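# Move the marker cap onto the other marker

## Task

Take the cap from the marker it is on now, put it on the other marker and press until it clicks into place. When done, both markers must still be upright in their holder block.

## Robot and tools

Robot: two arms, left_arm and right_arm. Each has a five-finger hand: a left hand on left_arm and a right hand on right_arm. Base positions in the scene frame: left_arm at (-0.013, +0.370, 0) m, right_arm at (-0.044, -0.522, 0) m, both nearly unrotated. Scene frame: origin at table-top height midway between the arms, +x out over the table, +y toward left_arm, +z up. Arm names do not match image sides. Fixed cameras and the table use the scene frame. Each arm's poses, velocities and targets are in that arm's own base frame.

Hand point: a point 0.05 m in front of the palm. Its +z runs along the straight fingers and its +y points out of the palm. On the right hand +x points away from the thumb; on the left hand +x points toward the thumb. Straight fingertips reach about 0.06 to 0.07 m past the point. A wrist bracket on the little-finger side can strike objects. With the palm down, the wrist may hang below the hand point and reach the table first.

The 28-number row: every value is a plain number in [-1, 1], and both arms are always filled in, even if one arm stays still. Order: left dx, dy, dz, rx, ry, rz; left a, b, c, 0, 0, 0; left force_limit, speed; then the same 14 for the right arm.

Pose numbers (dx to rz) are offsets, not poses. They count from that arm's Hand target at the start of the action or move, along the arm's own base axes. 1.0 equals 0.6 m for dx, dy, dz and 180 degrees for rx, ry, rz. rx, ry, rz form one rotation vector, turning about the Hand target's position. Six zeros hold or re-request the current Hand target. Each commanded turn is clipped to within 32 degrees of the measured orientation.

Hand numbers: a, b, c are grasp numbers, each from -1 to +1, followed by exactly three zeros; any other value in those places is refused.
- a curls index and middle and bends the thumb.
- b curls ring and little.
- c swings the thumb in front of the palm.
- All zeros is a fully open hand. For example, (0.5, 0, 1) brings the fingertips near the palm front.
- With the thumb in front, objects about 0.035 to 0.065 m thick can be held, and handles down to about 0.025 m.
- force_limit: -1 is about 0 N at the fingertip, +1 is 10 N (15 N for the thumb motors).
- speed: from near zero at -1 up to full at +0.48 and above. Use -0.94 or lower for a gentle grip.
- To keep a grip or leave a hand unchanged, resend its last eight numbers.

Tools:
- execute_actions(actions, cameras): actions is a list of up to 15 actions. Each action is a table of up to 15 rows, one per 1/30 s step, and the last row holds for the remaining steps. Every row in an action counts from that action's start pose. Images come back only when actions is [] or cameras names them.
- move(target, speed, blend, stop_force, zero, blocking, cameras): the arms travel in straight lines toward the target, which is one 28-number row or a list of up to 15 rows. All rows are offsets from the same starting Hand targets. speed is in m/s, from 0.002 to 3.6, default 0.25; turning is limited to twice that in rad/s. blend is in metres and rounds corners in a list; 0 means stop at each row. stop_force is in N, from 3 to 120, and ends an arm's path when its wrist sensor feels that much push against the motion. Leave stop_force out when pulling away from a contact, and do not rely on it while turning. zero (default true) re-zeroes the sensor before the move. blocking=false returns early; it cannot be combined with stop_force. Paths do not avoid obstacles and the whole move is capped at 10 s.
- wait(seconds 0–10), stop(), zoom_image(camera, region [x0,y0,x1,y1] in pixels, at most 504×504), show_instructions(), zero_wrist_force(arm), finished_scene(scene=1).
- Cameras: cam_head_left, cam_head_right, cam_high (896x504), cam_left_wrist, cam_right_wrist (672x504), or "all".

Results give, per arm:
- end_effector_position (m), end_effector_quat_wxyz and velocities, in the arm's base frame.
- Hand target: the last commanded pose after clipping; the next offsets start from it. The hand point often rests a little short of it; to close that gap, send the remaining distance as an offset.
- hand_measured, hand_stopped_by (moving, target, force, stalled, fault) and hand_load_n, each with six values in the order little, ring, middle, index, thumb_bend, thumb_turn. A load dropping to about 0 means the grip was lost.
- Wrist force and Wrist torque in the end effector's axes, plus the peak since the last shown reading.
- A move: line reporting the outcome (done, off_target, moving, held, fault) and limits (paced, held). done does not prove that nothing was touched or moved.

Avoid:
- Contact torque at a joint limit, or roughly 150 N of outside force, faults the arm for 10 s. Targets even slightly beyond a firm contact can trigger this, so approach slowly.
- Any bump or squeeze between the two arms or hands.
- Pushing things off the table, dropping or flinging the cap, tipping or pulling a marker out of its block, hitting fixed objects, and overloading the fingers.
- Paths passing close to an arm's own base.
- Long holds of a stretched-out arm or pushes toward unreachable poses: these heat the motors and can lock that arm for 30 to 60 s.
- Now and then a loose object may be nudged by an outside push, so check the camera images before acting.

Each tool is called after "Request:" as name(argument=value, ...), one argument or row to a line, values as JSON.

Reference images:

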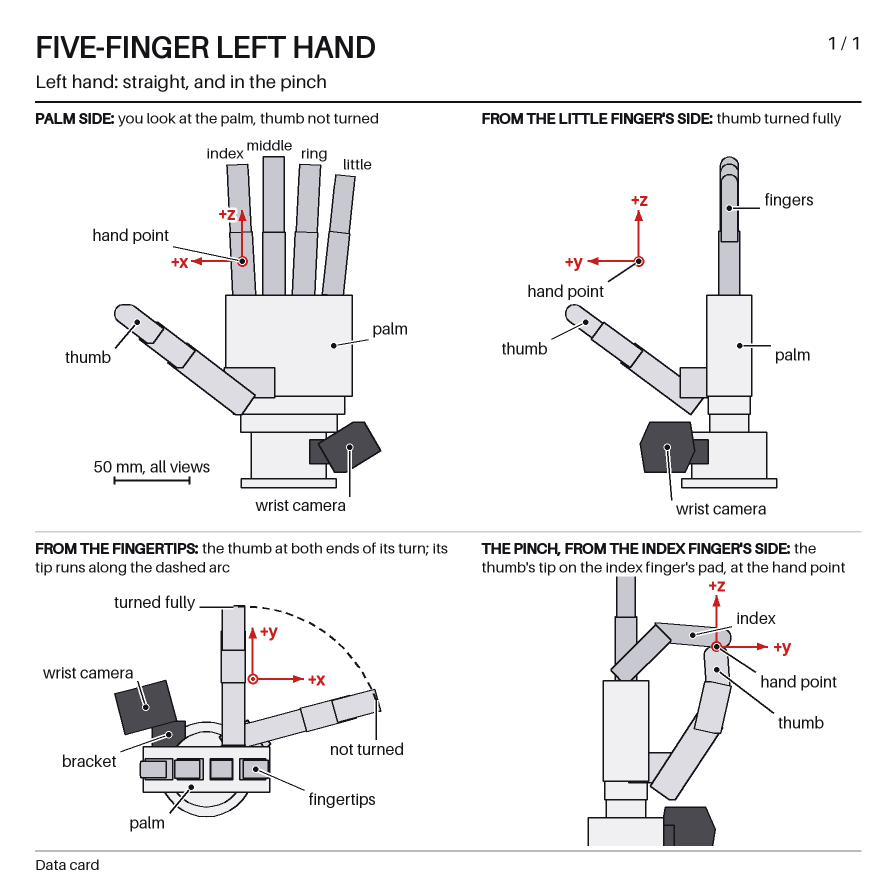

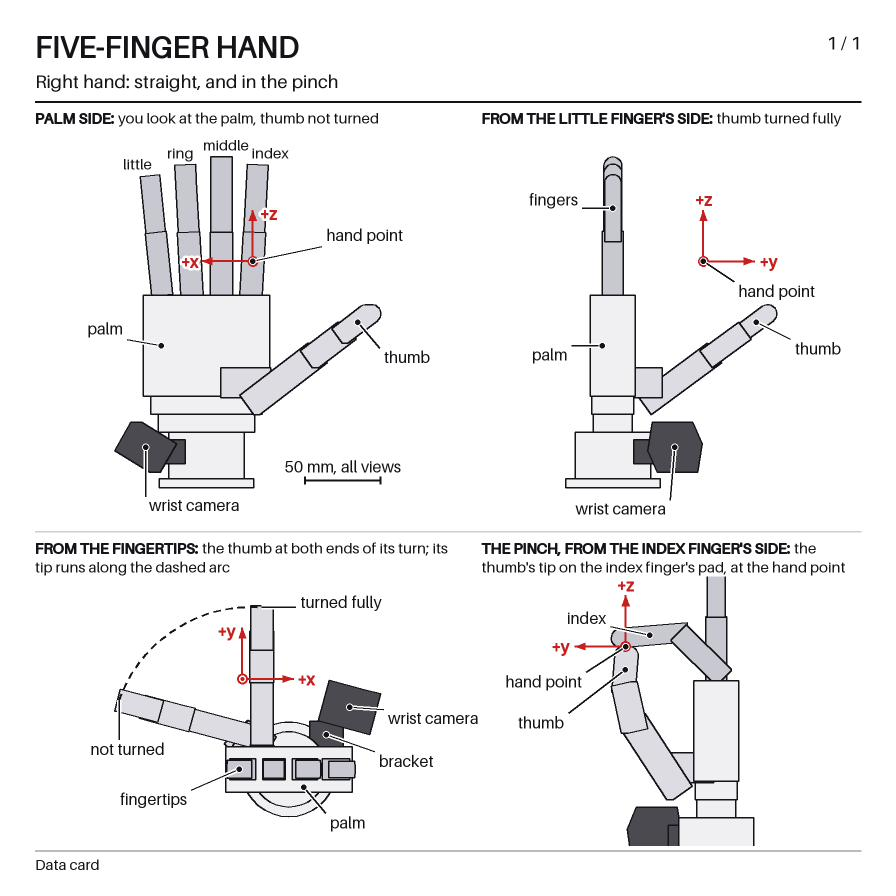

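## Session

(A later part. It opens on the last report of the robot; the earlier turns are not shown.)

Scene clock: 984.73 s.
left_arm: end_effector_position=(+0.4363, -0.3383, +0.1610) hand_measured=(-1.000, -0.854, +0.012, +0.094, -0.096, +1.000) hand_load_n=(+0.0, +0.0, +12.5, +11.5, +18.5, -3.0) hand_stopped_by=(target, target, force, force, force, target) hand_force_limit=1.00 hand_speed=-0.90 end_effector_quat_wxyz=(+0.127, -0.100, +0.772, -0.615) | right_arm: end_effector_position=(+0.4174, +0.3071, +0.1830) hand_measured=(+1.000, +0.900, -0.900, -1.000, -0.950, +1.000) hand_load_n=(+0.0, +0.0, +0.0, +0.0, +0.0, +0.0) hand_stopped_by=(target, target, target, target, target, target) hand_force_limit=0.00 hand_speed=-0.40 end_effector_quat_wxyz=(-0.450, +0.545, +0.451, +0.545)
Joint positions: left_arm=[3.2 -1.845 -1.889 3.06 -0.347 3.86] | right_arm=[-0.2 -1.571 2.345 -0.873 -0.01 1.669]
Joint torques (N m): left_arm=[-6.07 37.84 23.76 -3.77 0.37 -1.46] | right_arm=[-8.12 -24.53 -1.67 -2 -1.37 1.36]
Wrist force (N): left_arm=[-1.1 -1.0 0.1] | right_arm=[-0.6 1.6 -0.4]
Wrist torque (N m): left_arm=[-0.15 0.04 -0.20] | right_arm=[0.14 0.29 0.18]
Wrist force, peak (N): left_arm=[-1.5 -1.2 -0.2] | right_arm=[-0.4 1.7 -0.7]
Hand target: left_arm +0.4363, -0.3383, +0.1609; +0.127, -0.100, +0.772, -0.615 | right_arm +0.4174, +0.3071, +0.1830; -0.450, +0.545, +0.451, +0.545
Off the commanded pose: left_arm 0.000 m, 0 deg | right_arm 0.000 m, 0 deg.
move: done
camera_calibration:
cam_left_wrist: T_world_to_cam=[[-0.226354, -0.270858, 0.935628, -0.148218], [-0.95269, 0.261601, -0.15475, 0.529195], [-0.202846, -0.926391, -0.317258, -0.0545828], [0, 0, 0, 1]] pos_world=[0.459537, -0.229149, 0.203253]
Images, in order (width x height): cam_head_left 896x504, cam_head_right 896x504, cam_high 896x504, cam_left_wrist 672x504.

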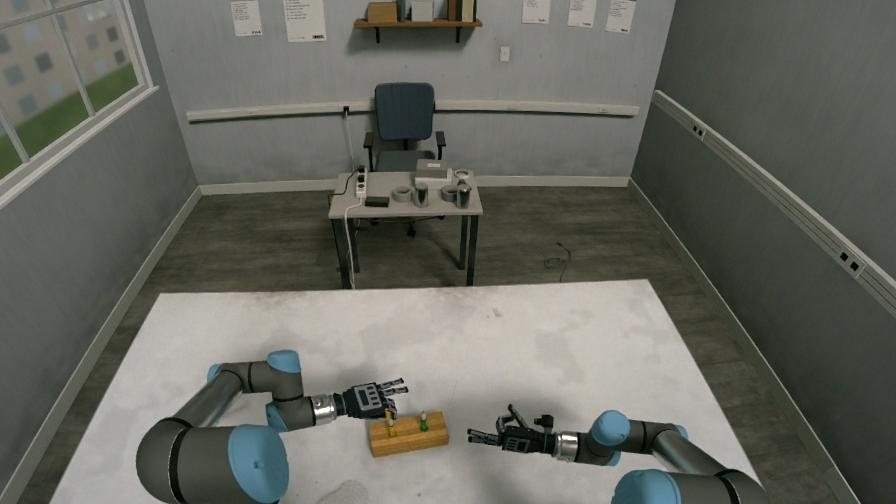

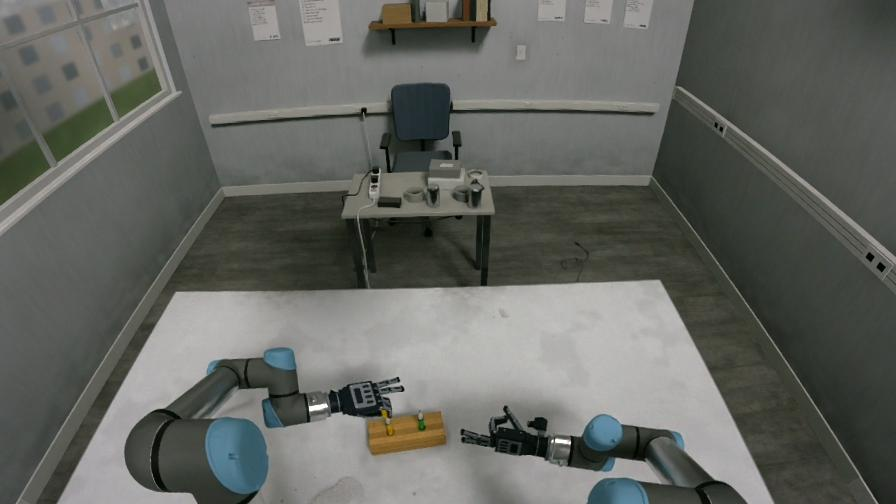

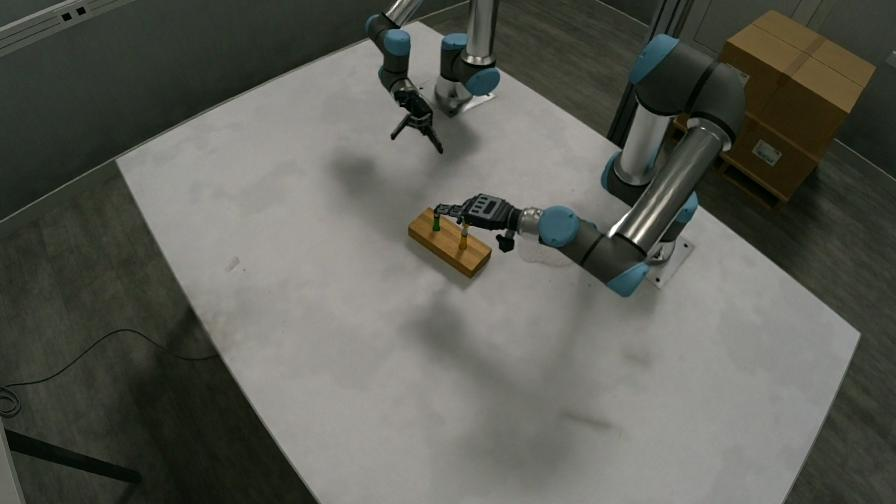

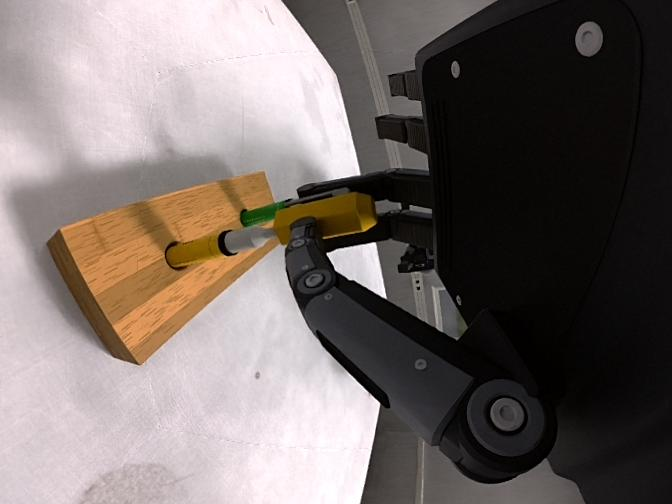

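Request:
move(
  target=[0.0008,0.0008,-0.04,0,0,0, 0.98,0,1,0,0,0, 1.0,-0.9, 0,0,0,0,0,0, 0,1,1,0,0,0, 0.0,-0.4],
  speed=0.02,
  stop_force=5,
  cameras=["cam_left_wrist","cam_head_left","cam_high"],
)

Request:
zoom_image(
  camera="cam_left_wrist",
  region=[200, 180, 360, 290],
)

Request:
zoom_image(
  camera="cam_head_left",
  region=[370, 400, 410, 440],
)

Request:
zoom_image(
  camera="cam_high",
  region=[445, 210, 485, 250],
)

Scene clock: 1036.83 s.
left_arm: end_effector_position=(+0.4368, -0.3378, +0.1369) hand_measured=(-1.000, -0.854, +0.012, +0.094, -0.096, +1.000) hand_load_n=(+0.0, +0.0, +12.5, +11.5, +18.5, -3.0) hand_stopped_by=(target, target, force, force, force, target) hand_force_limit=1.00 hand_speed=-0.90 end_effector_quat_wxyz=(+0.127, -0.100, +0.772, -0.615) | right_arm: end_effector_position=(+0.4174, +0.3071, +0.1830) hand_measured=(+1.000, +0.900, -0.900, -1.000, -0.950, +1.000) hand_load_n=(+0.0, +0.0, +0.0, +0.0, +0.0, +0.0) hand_stopped_by=(target, target, target, target, target, target) hand_force_limit=0.00 hand_speed=-0.40 end_effector_quat_wxyz=(-0.450, +0.545, +0.451, +0.545)
Joint positions: left_arm=[3.201 -1.881 -1.915 3.12 -0.346 3.862] | right_arm=[-0.2 -1.571 2.345 -0.873 -0.01 1.669]
Joint torques (N m): left_arm=[3.76 37.97 23.88 -3.73 2.83 -1.28] | right_arm=[-7.81 -24.08 -1.9 -1.91 -1.2 1.3]
Wrist force (N): left_arm=[-1.4 -1.0 0.0] | right_arm=[-0.7 1.2 -0.5]
Wrist torque (N m): left_arm=[-0.17 0.10 -0.22] | right_arm=[0.08 0.32 0.16]
Wrist force, peak (N): left_arm=[-1.4 -1.4 -0.3] | right_arm=[-0.7 1.6 -0.4]
Hand target: left_arm +0.4368, -0.3378, +0.1369; +0.127, -0.100, +0.772, -0.615 | right_arm +0.4174, +0.3071, +0.1830; -0.450, +0.545, +0.451, +0.545
Off the commanded pose: left_arm 0.000 m, 0 deg | right_arm 0.000 m, 0 deg.
move: done
camera_calibration:
cam_left_wrist: T_world_to_cam=[[-0.226354, -0.270858, 0.935628, -0.125515], [-0.95269, 0.261601, -0.15475, 0.525827], [-0.202846, -0.926391, -0.317258, -0.0616324], [0, 0, 0, 1]] pos_world=[0.460037, -0.228649, 0.179253]
Images, in order (width x height): cam_head_left 896x504, cam_high 896x504, cam_left_wrist 672x504.

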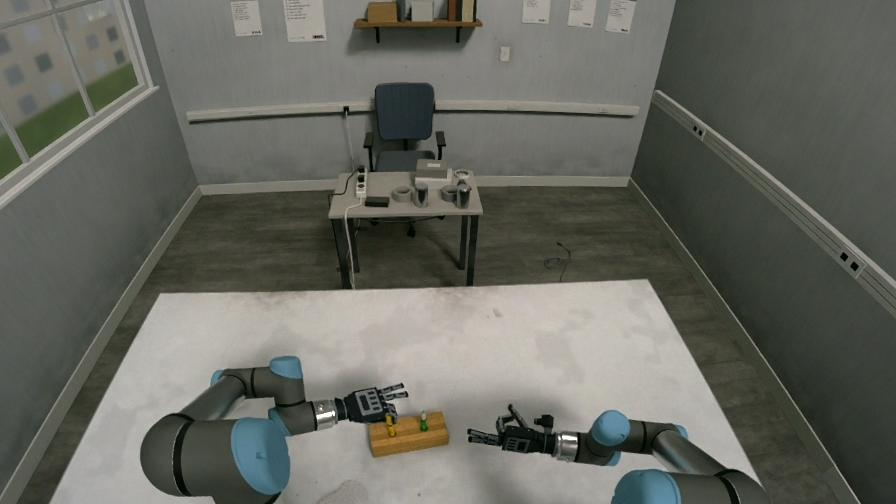

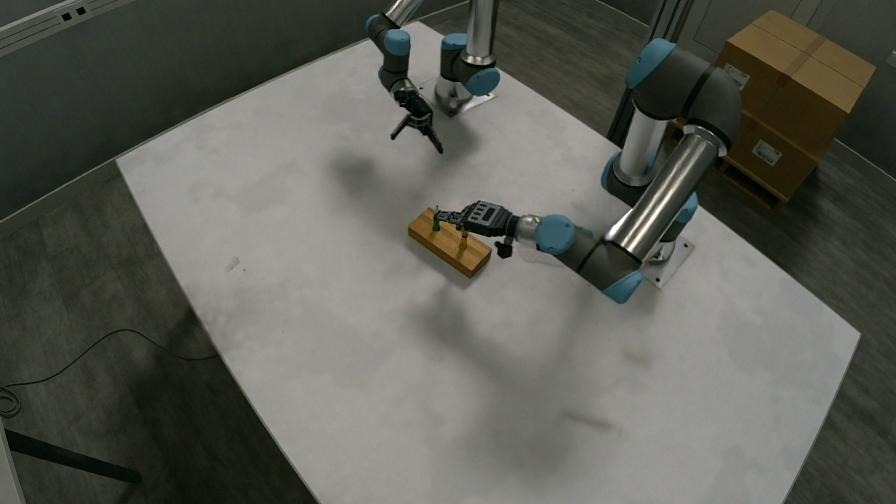

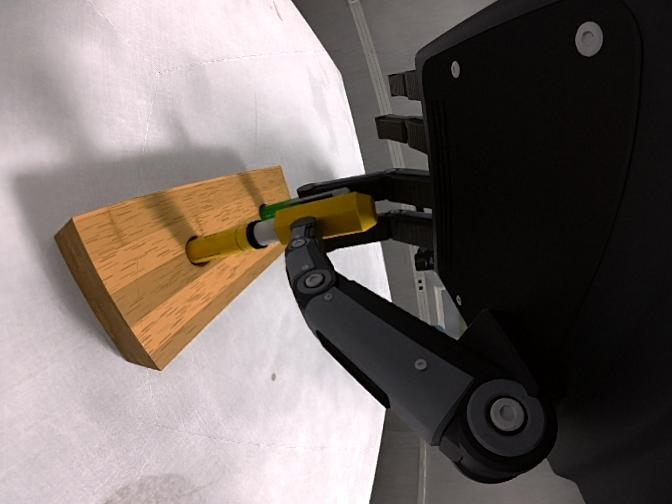

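Scaled by 3.150 from the camera's 672x504 image, which has a finer 960x720 frame.

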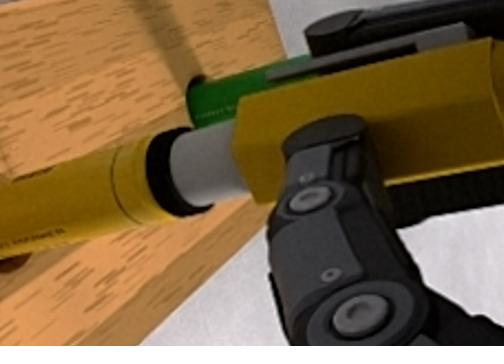

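Scaled by 12.600 from the camera's 896x504 image, which has a finer 1280x720 frame.

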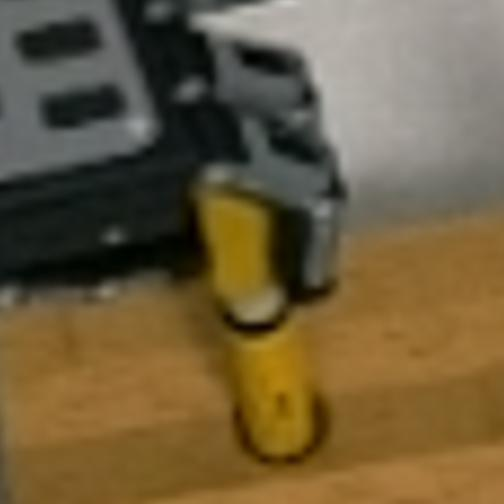

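Scaled by 12.600 from the camera's 896x504 image, which has a finer 1280x720 frame.

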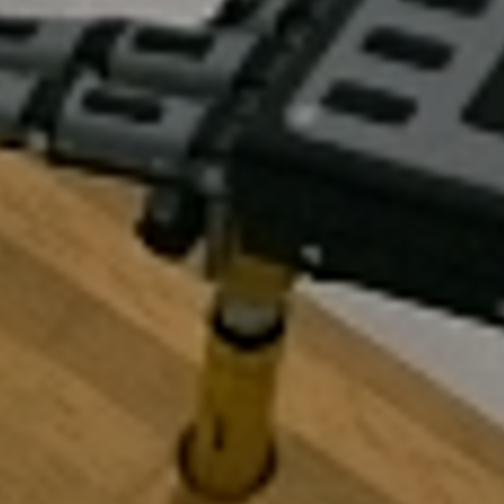

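Request:
move(
  target=[0,0,-0.0283,0,0,0, 0.98,0,1,0,0,0, 1.0,-0.9, 0,0,0,0,0,0, 0,1,1,0,0,0, 0.0,-0.4],
  speed=0.015,
  stop_force=30,
  cameras=["cam_left_wrist","cam_head_left","cam_high"],
)

Request:
zoom_image(
  camera="cam_left_wrist",
  region=[200, 180, 360, 290],
)

Request:
zoom_image(
  camera="cam_head_left",
  region=[370, 400, 410, 440],
)

Scene clock: 1044.67 s.
left_arm: end_effector_position=(+0.4368, -0.3378, +0.1200) hand_measured=(-1.000, -0.854, +0.012, +0.094, -0.096, +1.000) hand_load_n=(+0.0, -0.5, +16.0, +9.5, +12.0, -4.5) hand_stopped_by=(target, target, force, force, force, target) hand_force_limit=1.00 hand_speed=-0.90 end_effector_quat_wxyz=(+0.127, -0.100, +0.772, -0.615) | right_arm: end_effector_position=(+0.4174, +0.3071, +0.1830) hand_measured=(+1.000, +0.900, -0.900, -1.000, -0.950, +1.000) hand_load_n=(+0.0, +0.0, +0.0, +0.0, +0.0, +0.5) hand_stopped_by=(target, target, target, target, target, target) hand_force_limit=0.00 hand_speed=-0.40 end_effector_quat_wxyz=(-0.450, +0.545, +0.451, +0.545)
Joint positions: left_arm=[3.201 -1.907 -1.932 3.164 -0.346 3.862] | right_arm=[-0.2 -1.571 2.345 -0.873 -0.01 1.669]
Joint torques (N m): left_arm=[-6.22 32.01 18.42 -3.32 -0.73 -1.29] | right_arm=[-8.35 -24.79 -1.83 -1.94 -1.21 1.32]
Wrist force (N): left_arm=[-1.3 -21.1 -3.0] | right_arm=[-0.5 1.2 -0.6]
Wrist torque (N m): left_arm=[-0.68 0.05 0.09] | right_arm=[0.08 0.29 0.17]
Wrist force, peak (N): left_arm=[-1.5 -23.5 -3.8] | right_arm=[-0.7 1.6 -0.6]
Hand target: left_arm +0.4368, -0.3378, +0.1200; +0.127, -0.100, +0.772, -0.615 | right_arm +0.4174, +0.3071, +0.1830; -0.450, +0.545, +0.451, +0.545
Off the commanded pose: left_arm 0.000 m, 0 deg | right_arm 0.000 m, 0 deg.
move: done
camera_calibration:
cam_left_wrist: T_world_to_cam=[[-0.226354, -0.270858, 0.935628, -0.109725], [-0.95269, 0.261601, -0.15475, 0.523116], [-0.202846, -0.926391, -0.317258, -0.0670143], [0, 0, 0, 1]] pos_world=[0.459937, -0.228649, 0.162353]
Images, in order (width x height): cam_head_left 896x504, cam_high 896x504, cam_left_wrist 672x504.

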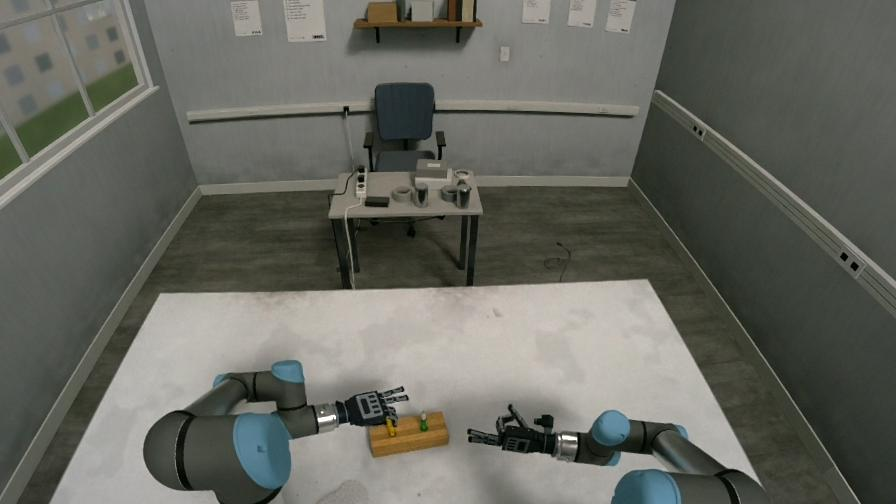

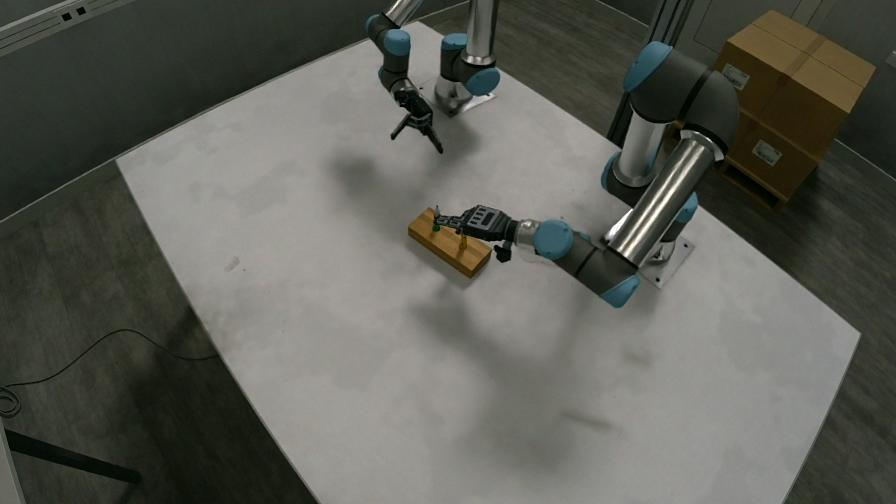

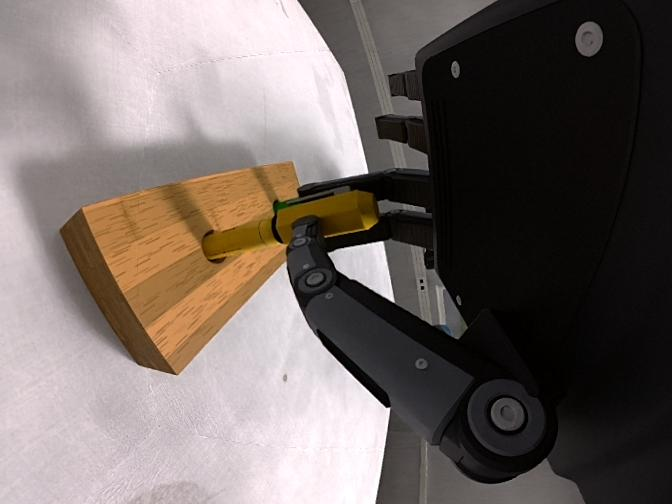

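Scaled by 3.150 from the camera's 672x504 image, which has a finer 960x720 frame.

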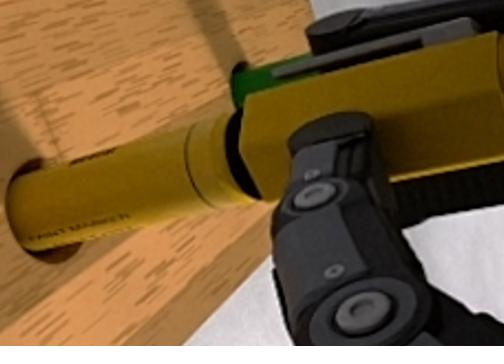

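Scaled by 12.600 from the camera's 896x504 image, which has a finer 1280x720 frame.

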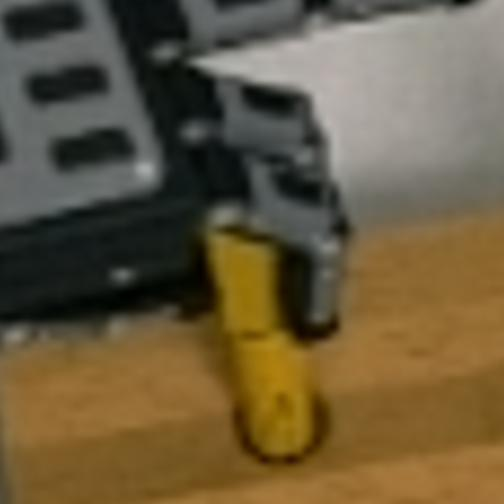

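Request:
zoom_image(
  camera="cam_left_wrist",
  region=[250, 190, 320, 260],
)

Scaled by 7.200 from the camera's 672x504 image, which has a finer 960x720 frame.

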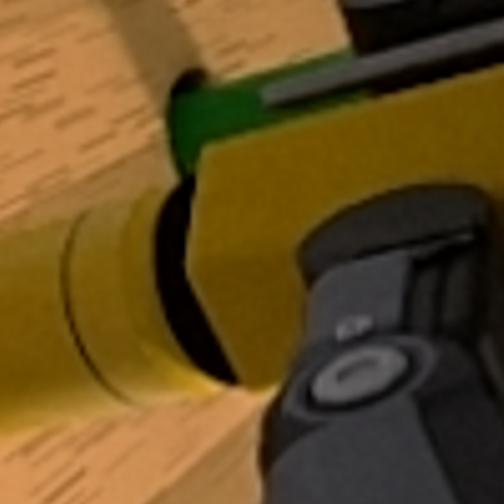

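Request:
move(
  target=[
    [0,0,0.002,0,0,0, 0.98,0,1,0,0,0, 1.0,-0.9, 0,0,0,0,0,0, 0,1,1,0,0,0, 0.0,-0.4],
    [0,0,0.002,0,0,0, 0,0,1,0,0,0, 0.0,-0.45, 0,0,0,0,0,0, 0,1,1,0,0,0, 0.0,-0.4],
    [0,0,0.13,0,0,0, 0,0,1,0,0,0, 0.0,-0.45, 0,0,0,0,0,0, 0,1,1,0,0,0, 0.0,-0.4],
  ],
  speed=[0.01,0.05,0.12],
  cameras=["cam_left_wrist","cam_head_left","cam_high","cam_right_wrist"],
)

Request:
zoom_image(
  camera="cam_left_wrist",
  region=[100, 180, 300, 320],
)

Request:
zoom_image(
  camera="cam_high",
  region=[410, 190, 490, 270],
)

Scene clock: 1077.77 s.
left_arm: end_effector_position=(+0.4368, -0.3378, +0.1980) hand_measured=(-1.000, -1.000, -1.000, -1.000, -0.650, +1.000) hand_load_n=(-0.5, +0.0, +0.0, +0.0, +0.0, +0.0) hand_stopped_by=(target, target, target, target, target, target) hand_force_limit=0.00 hand_speed=-0.45 end_effector_quat_wxyz=(+0.127, -0.100, +0.772, -0.615) | right_arm: end_effector_position=(+0.4174, +0.3071, +0.1830) hand_measured=(+1.000, +0.900, -0.900, -1.000, -0.950, +1.000) hand_load_n=(+0.0, +0.0, +0.0, +0.0, +0.0, +0.0) hand_stopped_by=(target, target, target, target, target, target) hand_force_limit=0.00 hand_speed=-0.40 end_effector_quat_wxyz=(-0.450, +0.545, +0.451, +0.545)
Joint positions: left_arm=[3.201 -1.799 -1.839 2.963 -0.346 3.863] | right_arm=[-0.2 -1.571 2.345 -0.873 -0.01 1.669]
Joint torques (N m): left_arm=[6.81 18.89 12.92 -0.62 -0.58 -1.27] | right_arm=[-8.13 -24.33 -2.02 -1.91 -1.22 1.24]
Wrist force (N): left_arm=[-1.5 -1.7 -0.2] | right_arm=[-0.4 1.3 -0.6]
Wrist torque (N m): left_arm=[-0.25 0.11 -0.21] | right_arm=[0.10 0.28 0.18]
Wrist force, peak (N): left_arm=[-1.5 -21.4 -3.3] | right_arm=[-0.9 1.5 -0.3]
Hand target: left_arm +0.4368, -0.3378, +0.1980; +0.127, -0.100, +0.772, -0.615 | right_arm +0.4174, +0.3071, +0.1830; -0.450, +0.545, +0.451, +0.545
Off the commanded pose: left_arm 0.000 m, 0 deg | right_arm 0.000 m, 0 deg.
move: done
camera_calibration:
cam_left_wrist: T_world_to_cam=[[-0.226577, -0.270887, 0.935566, -0.182571], [-0.952638, 0.261675, -0.154945, 0.535322], [-0.202841, -0.926362, -0.317347, -0.0422219], [0, 0, 0, 1]] pos_world=[0.460037, -0.228649, 0.240353]
cam_right_wrist: T_world_to_cam=[[0.937597, -0.202712, 0.282524, -0.38521], [0.119536, -0.575079, -0.809318, 0.268786], [0.326533, 0.792585, -0.514961, -0.169252], [0, 0, 0, 1]] pos_world=[0.384308, 0.210633, 0.239206]
Images, in order (width x height): cam_head_left 896x504, cam_high 896x504, cam_left_wrist 672x504, cam_right_wrist 672x504.

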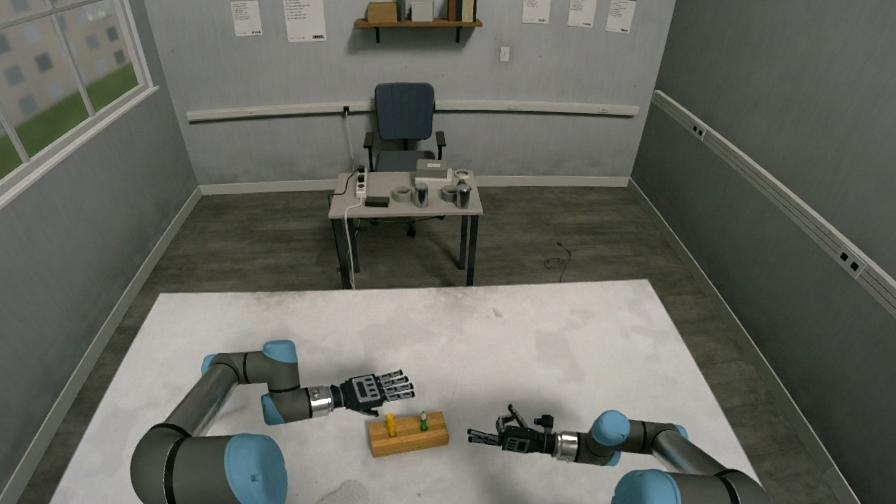

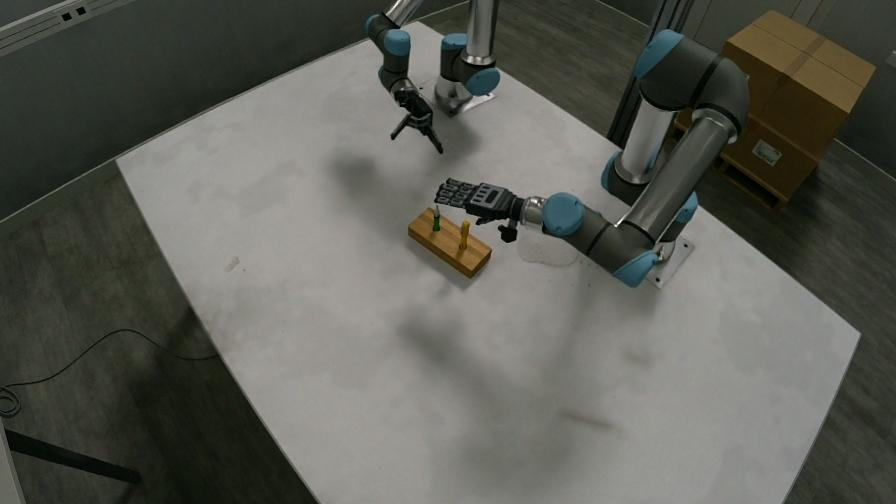

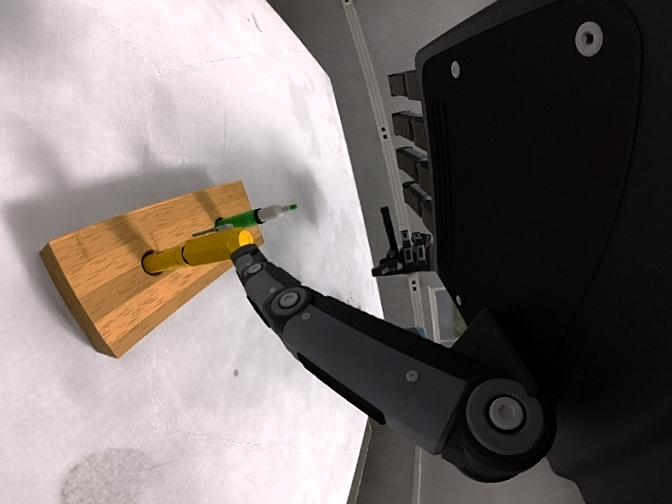

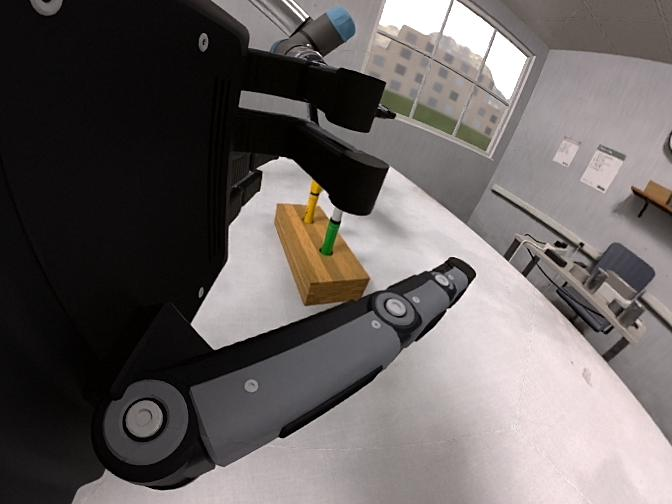

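Scaled by 2.520 from the camera's 672x504 image, which has a finer 960x720 frame.

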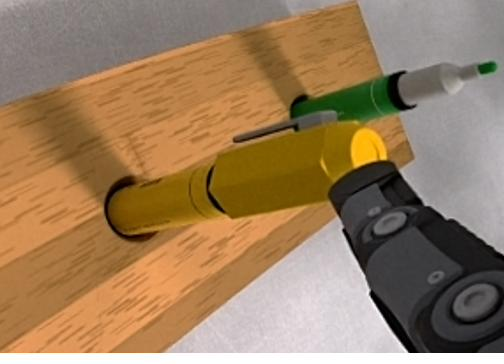

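Scaled by 6.300 from the camera's 896x504 image, which has a finer 1280x720 frame.

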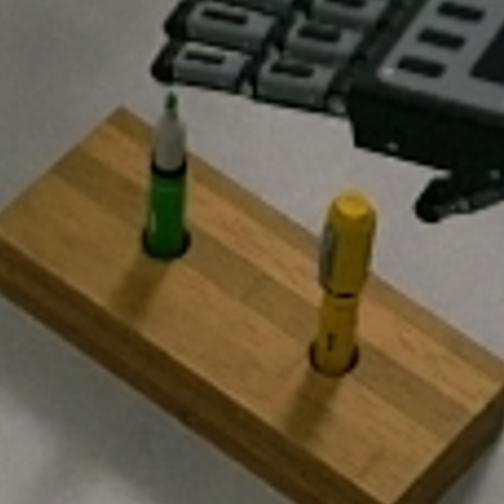

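Request:
move(
  target=[
    [-0.0172,-0.0985,-0.0133,-0.0722,0,0, 0,0,0,0,0,0, 0.0,0.2, 0,0,0,0,0,0, 0,1,1,0,0,0, 0.0,-0.4],
    [-0.0172,-0.0985,-0.13,-0.0722,0,0, 0,0,0,0,0,0, 0.0,0.2, 0,0,0,0,0,0, 0,1,1,0,0,0, 0.0,-0.4],
  ],
  speed=0.15,
  blend=[0.01,0],
  cameras=["cam_left_wrist","cam_head_left","cam_high","cam_head_right"],
)

Request:
zoom_image(
  camera="cam_high",
  region=[410, 180, 510, 270],
)

Request:
zoom_image(
  camera="cam_head_left",
  region=[350, 370, 450, 460],
)

Scene clock: 1092.60 s.
left_arm: end_effector_position=(+0.4264, -0.3969, +0.1200) hand_measured=(-1.000, -1.000, -1.000, -1.000, -1.000, -1.000) hand_load_n=(+0.0, +0.0, +0.0, +0.0, +0.0, -0.5) hand_stopped_by=(target, target, target, target, target, target) hand_force_limit=0.00 hand_speed=0.20 end_effector_quat_wxyz=(+0.115, -0.114, +0.697, -0.698) | right_arm: end_effector_position=(+0.4174, +0.3071, +0.1830) hand_measured=(+1.000, +0.900, -0.900, -1.000, -0.950, +1.000) hand_load_n=(+0.0, +0.0, +0.0, +0.0, +0.0, +0.0) hand_stopped_by=(target, target, target, target, target, target) hand_force_limit=0.00 hand_speed=-0.40 end_effector_quat_wxyz=(-0.450, +0.545, +0.451, +0.545)
Joint positions: left_arm=[3.098 -1.853 -2.124 3.981 -0.369 3.14] | right_arm=[-0.2 -1.571 2.345 -0.873 -0.01 1.669]
Joint torques (N m): left_arm=[-7.17 23.55 21.95 -0.28 -1.93 1.46] | right_arm=[-7.62 -24.21 -2.42 -2.03 -1.26 1.28]
Wrist force (N): left_arm=[-1.4 -2.0 0.3] | right_arm=[-0.5 1.2 -0.6]
Wrist torque (N m): left_arm=[-0.29 0.08 -0.10] | right_arm=[0.09 0.28 0.18]
Wrist force, peak (N): left_arm=[-1.2 -3.1 0.4] | right_arm=[-0.6 1.6 -0.7]
Hand target: left_arm +0.4264, -0.3969, +0.1200; +0.115, -0.114, +0.697, -0.698 | right_arm +0.4174, +0.3071, +0.1830; -0.450, +0.545, +0.451, +0.545
Off the commanded pose: left_arm 0.000 m, 0 deg | right_arm 0.000 m, 0 deg.
move: done
camera_calibration:
cam_left_wrist: T_world_to_cam=[[-0.226142, -0.053474, 0.972625, -0.0462622], [-0.952719, 0.220171, -0.209409, 0.518864], [-0.202946, -0.973995, -0.100736, -0.168681], [0, 0, 0, 1]] pos_world=[0.449637, -0.281007, 0.136658]
Images, in order (width x height): cam_head_left 896x504, cam_head_right 896x504, cam_high 896x504, cam_left_wrist 672x504.

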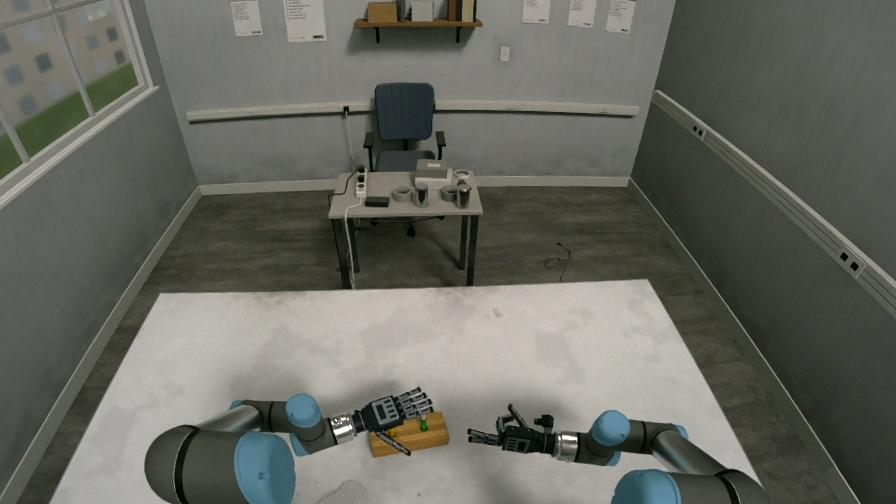

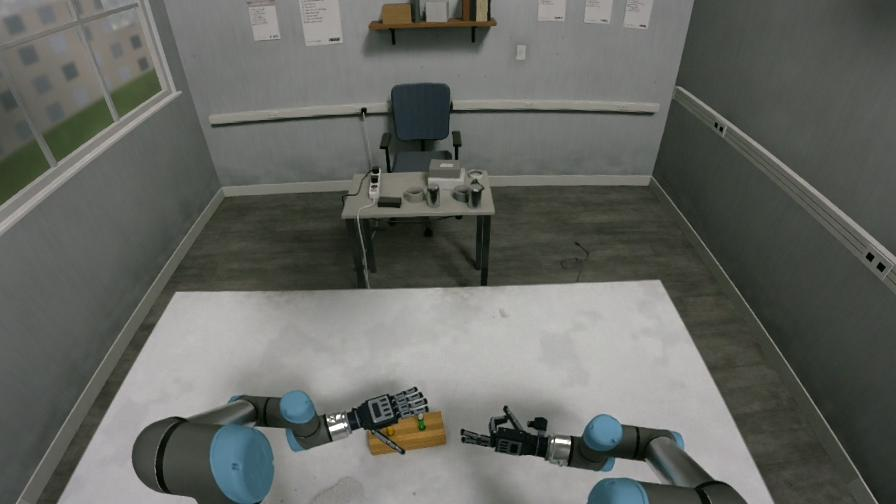

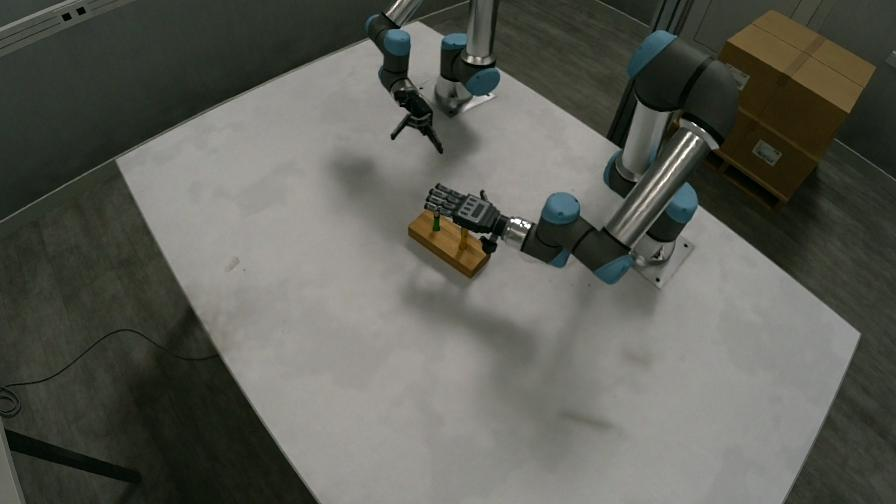

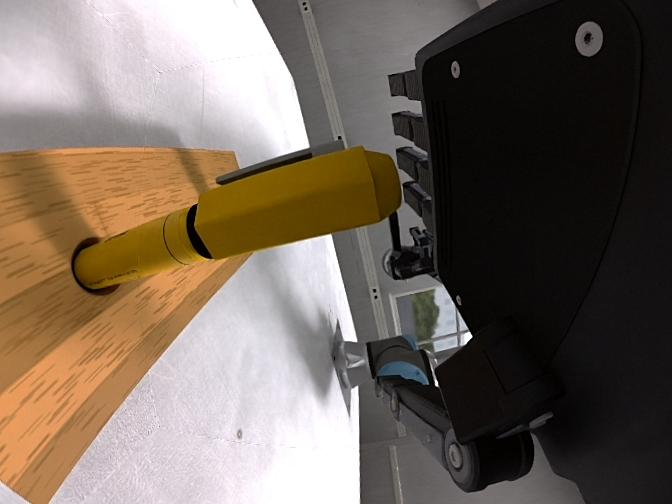

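Scaled by 5.040 from the camera's 896x504 image, which has a finer 1280x720 frame.

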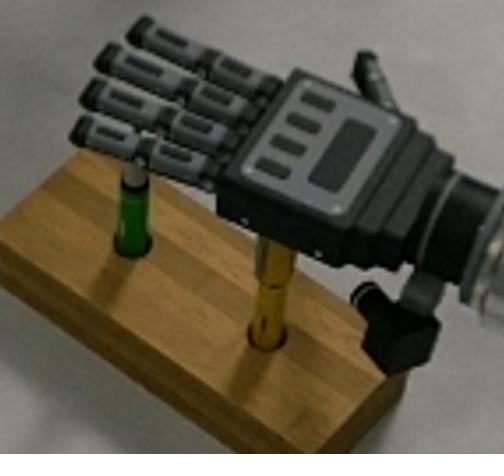

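Scaled by 5.040 from the camera's 896x504 image, which has a finer 1280x720 frame.

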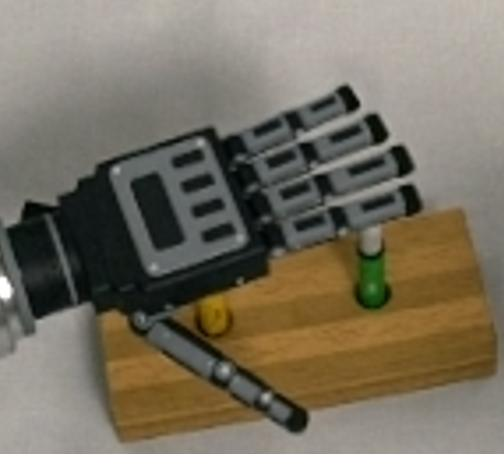

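Request:
move(
  target=[0,0,-0.045,0,0,0, 0,0,0,0,0,0, 0.0,0.2, 0,0,0,0,0,0, 0,1,1,0,0,0, 0.0,-0.4],
  speed=0.012,
  stop_force=26,
  cameras=["cam_left_wrist","cam_high"],
)

Request:
zoom_image(
  camera="cam_left_wrist",
  region=[50, 100, 450, 340],
)

Scene clock: 1098.07 s.
left_arm: end_effector_position=(+0.4265, -0.3969, +0.1030) hand_measured=(-1.000, -1.000, -1.000, -1.000, -1.000, -1.000) hand_load_n=(+0.0, +0.0, +0.0, +0.0, +0.0, +0.0) hand_stopped_by=(target, target, target, target, target, target) hand_force_limit=0.00 hand_speed=0.20 end_effector_quat_wxyz=(+0.115, -0.114, +0.697, -0.698) | right_arm: end_effector_position=(+0.4174, +0.3071, +0.1830) hand_measured=(+1.000, +0.900, -0.900, -1.000, -0.950, +1.000) hand_load_n=(+0.0, +0.0, +0.0, +0.0, +0.0, +0.0) hand_stopped_by=(target, target, target, target, target, target) hand_force_limit=0.00 hand_speed=-0.40 end_effector_quat_wxyz=(-0.450, +0.545, +0.451, +0.545)
Joint positions: left_arm=[3.098 -1.889 -2.137 4.03 -0.369 3.14] | right_arm=[-0.2 -1.571 2.345 -0.873 -0.01 1.669]
Joint torques (N m): left_arm=[-7.73 28.62 15.56 -3.6 -2.1 -0.2] | right_arm=[-7.8 -23.93 -2.5 -1.95 -1.14 1.21]
Wrist force (N): left_arm=[-1.4 -26.7 0.2] | right_arm=[-0.5 1.3 -0.4]
Wrist torque (N m): left_arm=[-1.80 0.10 0.82] | right_arm=[0.08 0.28 0.17]
Wrist force, peak (N): left_arm=[-1.2 -37.7 0.2] | right_arm=[-0.7 1.7 -0.4]
Hand target: left_arm +0.4265, -0.3969, +0.1030; +0.115, -0.114, +0.697, -0.698 (not the last commanded pose) | right_arm +0.4174, +0.3071, +0.1830; -0.450, +0.545, +0.451, +0.545
Off the commanded pose: left_arm 0.010 m, 0 deg | right_arm 0.000 m, 0 deg.
move: contact (left_arm)
camera_calibration:
cam_left_wrist: T_world_to_cam=[[-0.226744, -0.0534537, 0.972486, -0.0295145], [-0.952595, 0.220135, -0.210006, 0.515449], [-0.202853, -0.974004, -0.100834, -0.170493], [0, 0, 0, 1]] pos_world=[0.449737, -0.281107, 0.119758]
Images, in order (width x height): cam_high 896x504, cam_left_wrist 672x504.

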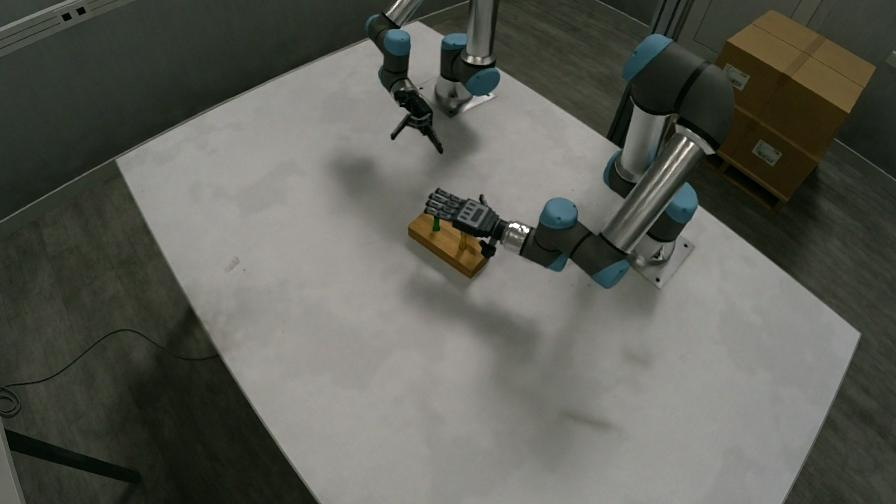

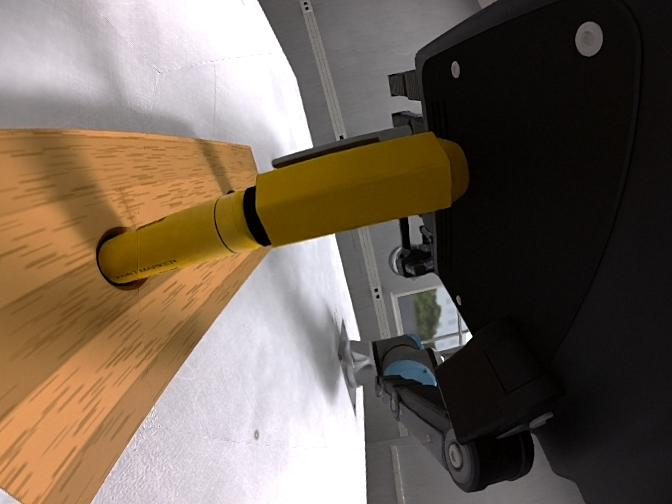

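Scaled by 1.260 from the camera's 672x504 image, which has a finer 960x720 frame.

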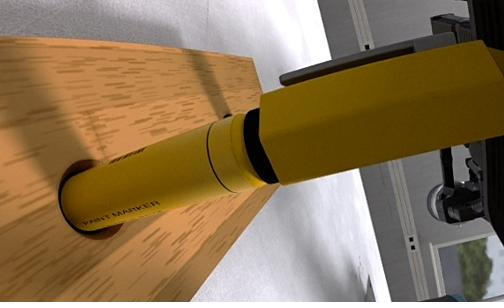

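Request:
move(
  target=[-0.03,0.08,0.15,0,0,0, 0,0,0,0,0,0, 0.0,0.2, 0,0,0,0,0,0, 0,1,1,0,0,0, 0.0,-0.4],
  speed=0.15,
  cameras=["cam_left_wrist","cam_high"],
)

Request:
zoom_image(
  camera="cam_high",
  region=[400, 190, 500, 290],
)

Scene clock: 1102.90 s.
left_arm: end_effector_position=(+0.4086, -0.3489, +0.1930) hand_measured=(-1.000, -1.000, -1.000, -1.000, -1.000, -1.000) hand_load_n=(+0.0, -0.5, +0.0, +0.0, +0.0, +0.0) hand_stopped_by=(target, target, target, target, target, target) hand_force_limit=0.00 hand_speed=0.20 end_effector_quat_wxyz=(+0.115, -0.114, +0.697, -0.698) | right_arm: end_effector_position=(+0.4174, +0.3071, +0.1830) hand_measured=(+1.000, +0.900, -0.900, -1.000, -0.950, +1.000) hand_load_n=(+0.5, +0.0, +0.0, +0.0, +0.0, +0.5) hand_stopped_by=(target, target, target, target, target, target) hand_force_limit=0.00 hand_speed=-0.40 end_effector_quat_wxyz=(-0.450, +0.545, +0.451, +0.545)
Joint positions: left_arm=[3.23 -1.645 -2.135 3.786 -0.237 3.138] | right_arm=[-0.2 -1.571 2.345 -0.873 -0.01 1.669]
Joint torques (N m): left_arm=[-1.7 22.63 9.8 1.98 -1.69 -1.37] | right_arm=[-7.39 -23.6 -2.46 -1.97 -1.31 1.21]
Wrist force (N): left_arm=[-1.4 -2.2 1.0] | right_arm=[-0.5 1.4 -0.4]
Wrist torque (N m): left_arm=[-0.38 0.11 -0.18] | right_arm=[0.11 0.28 0.18]
Wrist force, peak (N): left_arm=[-1.4 -26.7 0.3] | right_arm=[-0.6 1.6 -0.5]
Hand target: left_arm +0.4085, -0.3489, +0.1930; +0.115, -0.114, +0.697, -0.698 | right_arm +0.4174, +0.3071, +0.1830; -0.450, +0.545, +0.451, +0.545
Off the commanded pose: left_arm 0.000 m, 0 deg | right_arm 0.000 m, 0 deg.
move: done
camera_calibration:
cam_left_wrist: T_world_to_cam=[[-0.226968, -0.0536224, 0.972425, -0.118461], [-0.952563, 0.220095, -0.210196, 0.506748], [-0.202755, -0.974003, -0.101033, -0.118298], [0, 0, 0, 1]] pos_world=[0.431837, -0.233107, 0.209759]
Images, in order (width x height): cam_high 896x504, cam_left_wrist 672x504.

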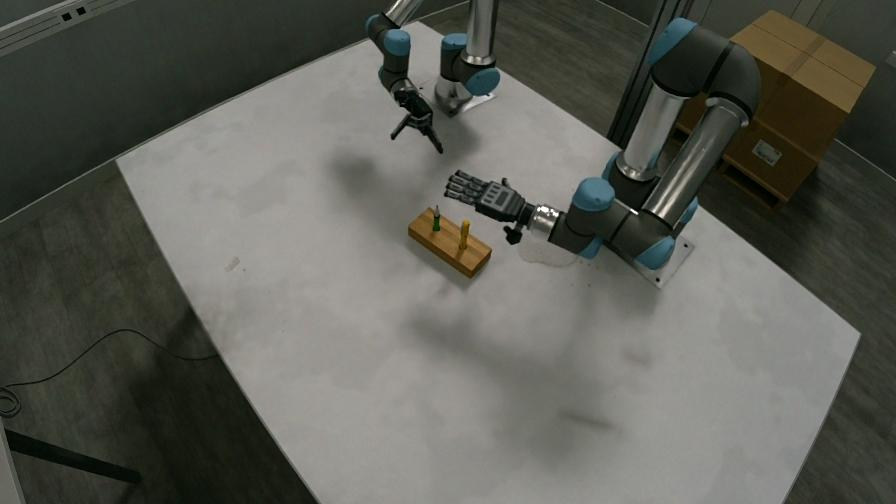

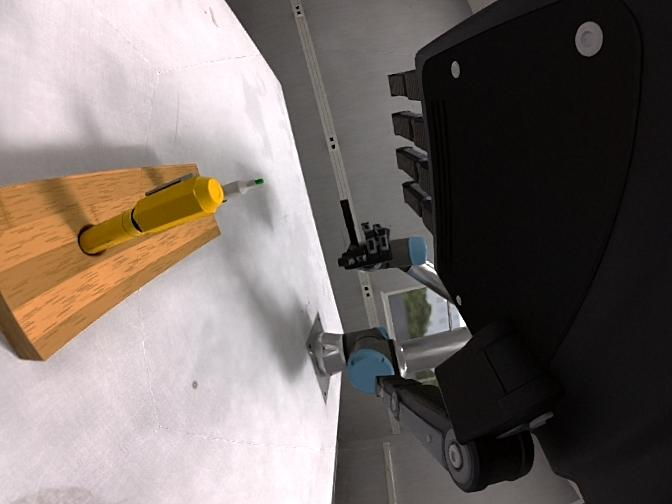

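Scaled by 5.040 from the camera's 896x504 image, which has a finer 1280x720 frame.

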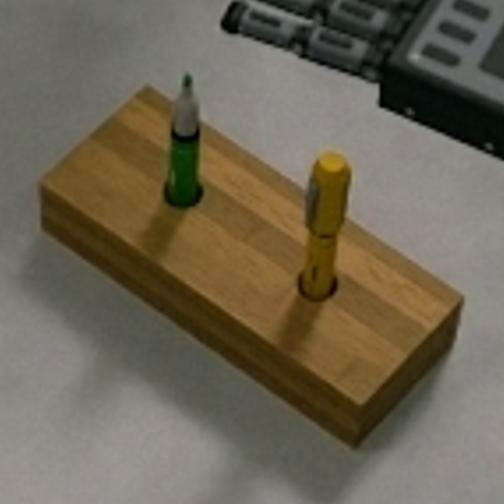

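Both markers are standing in the block. The cap is fully seated on the yellow marker.

Request:
finished_scene(
)

The scene is finished: the task was done.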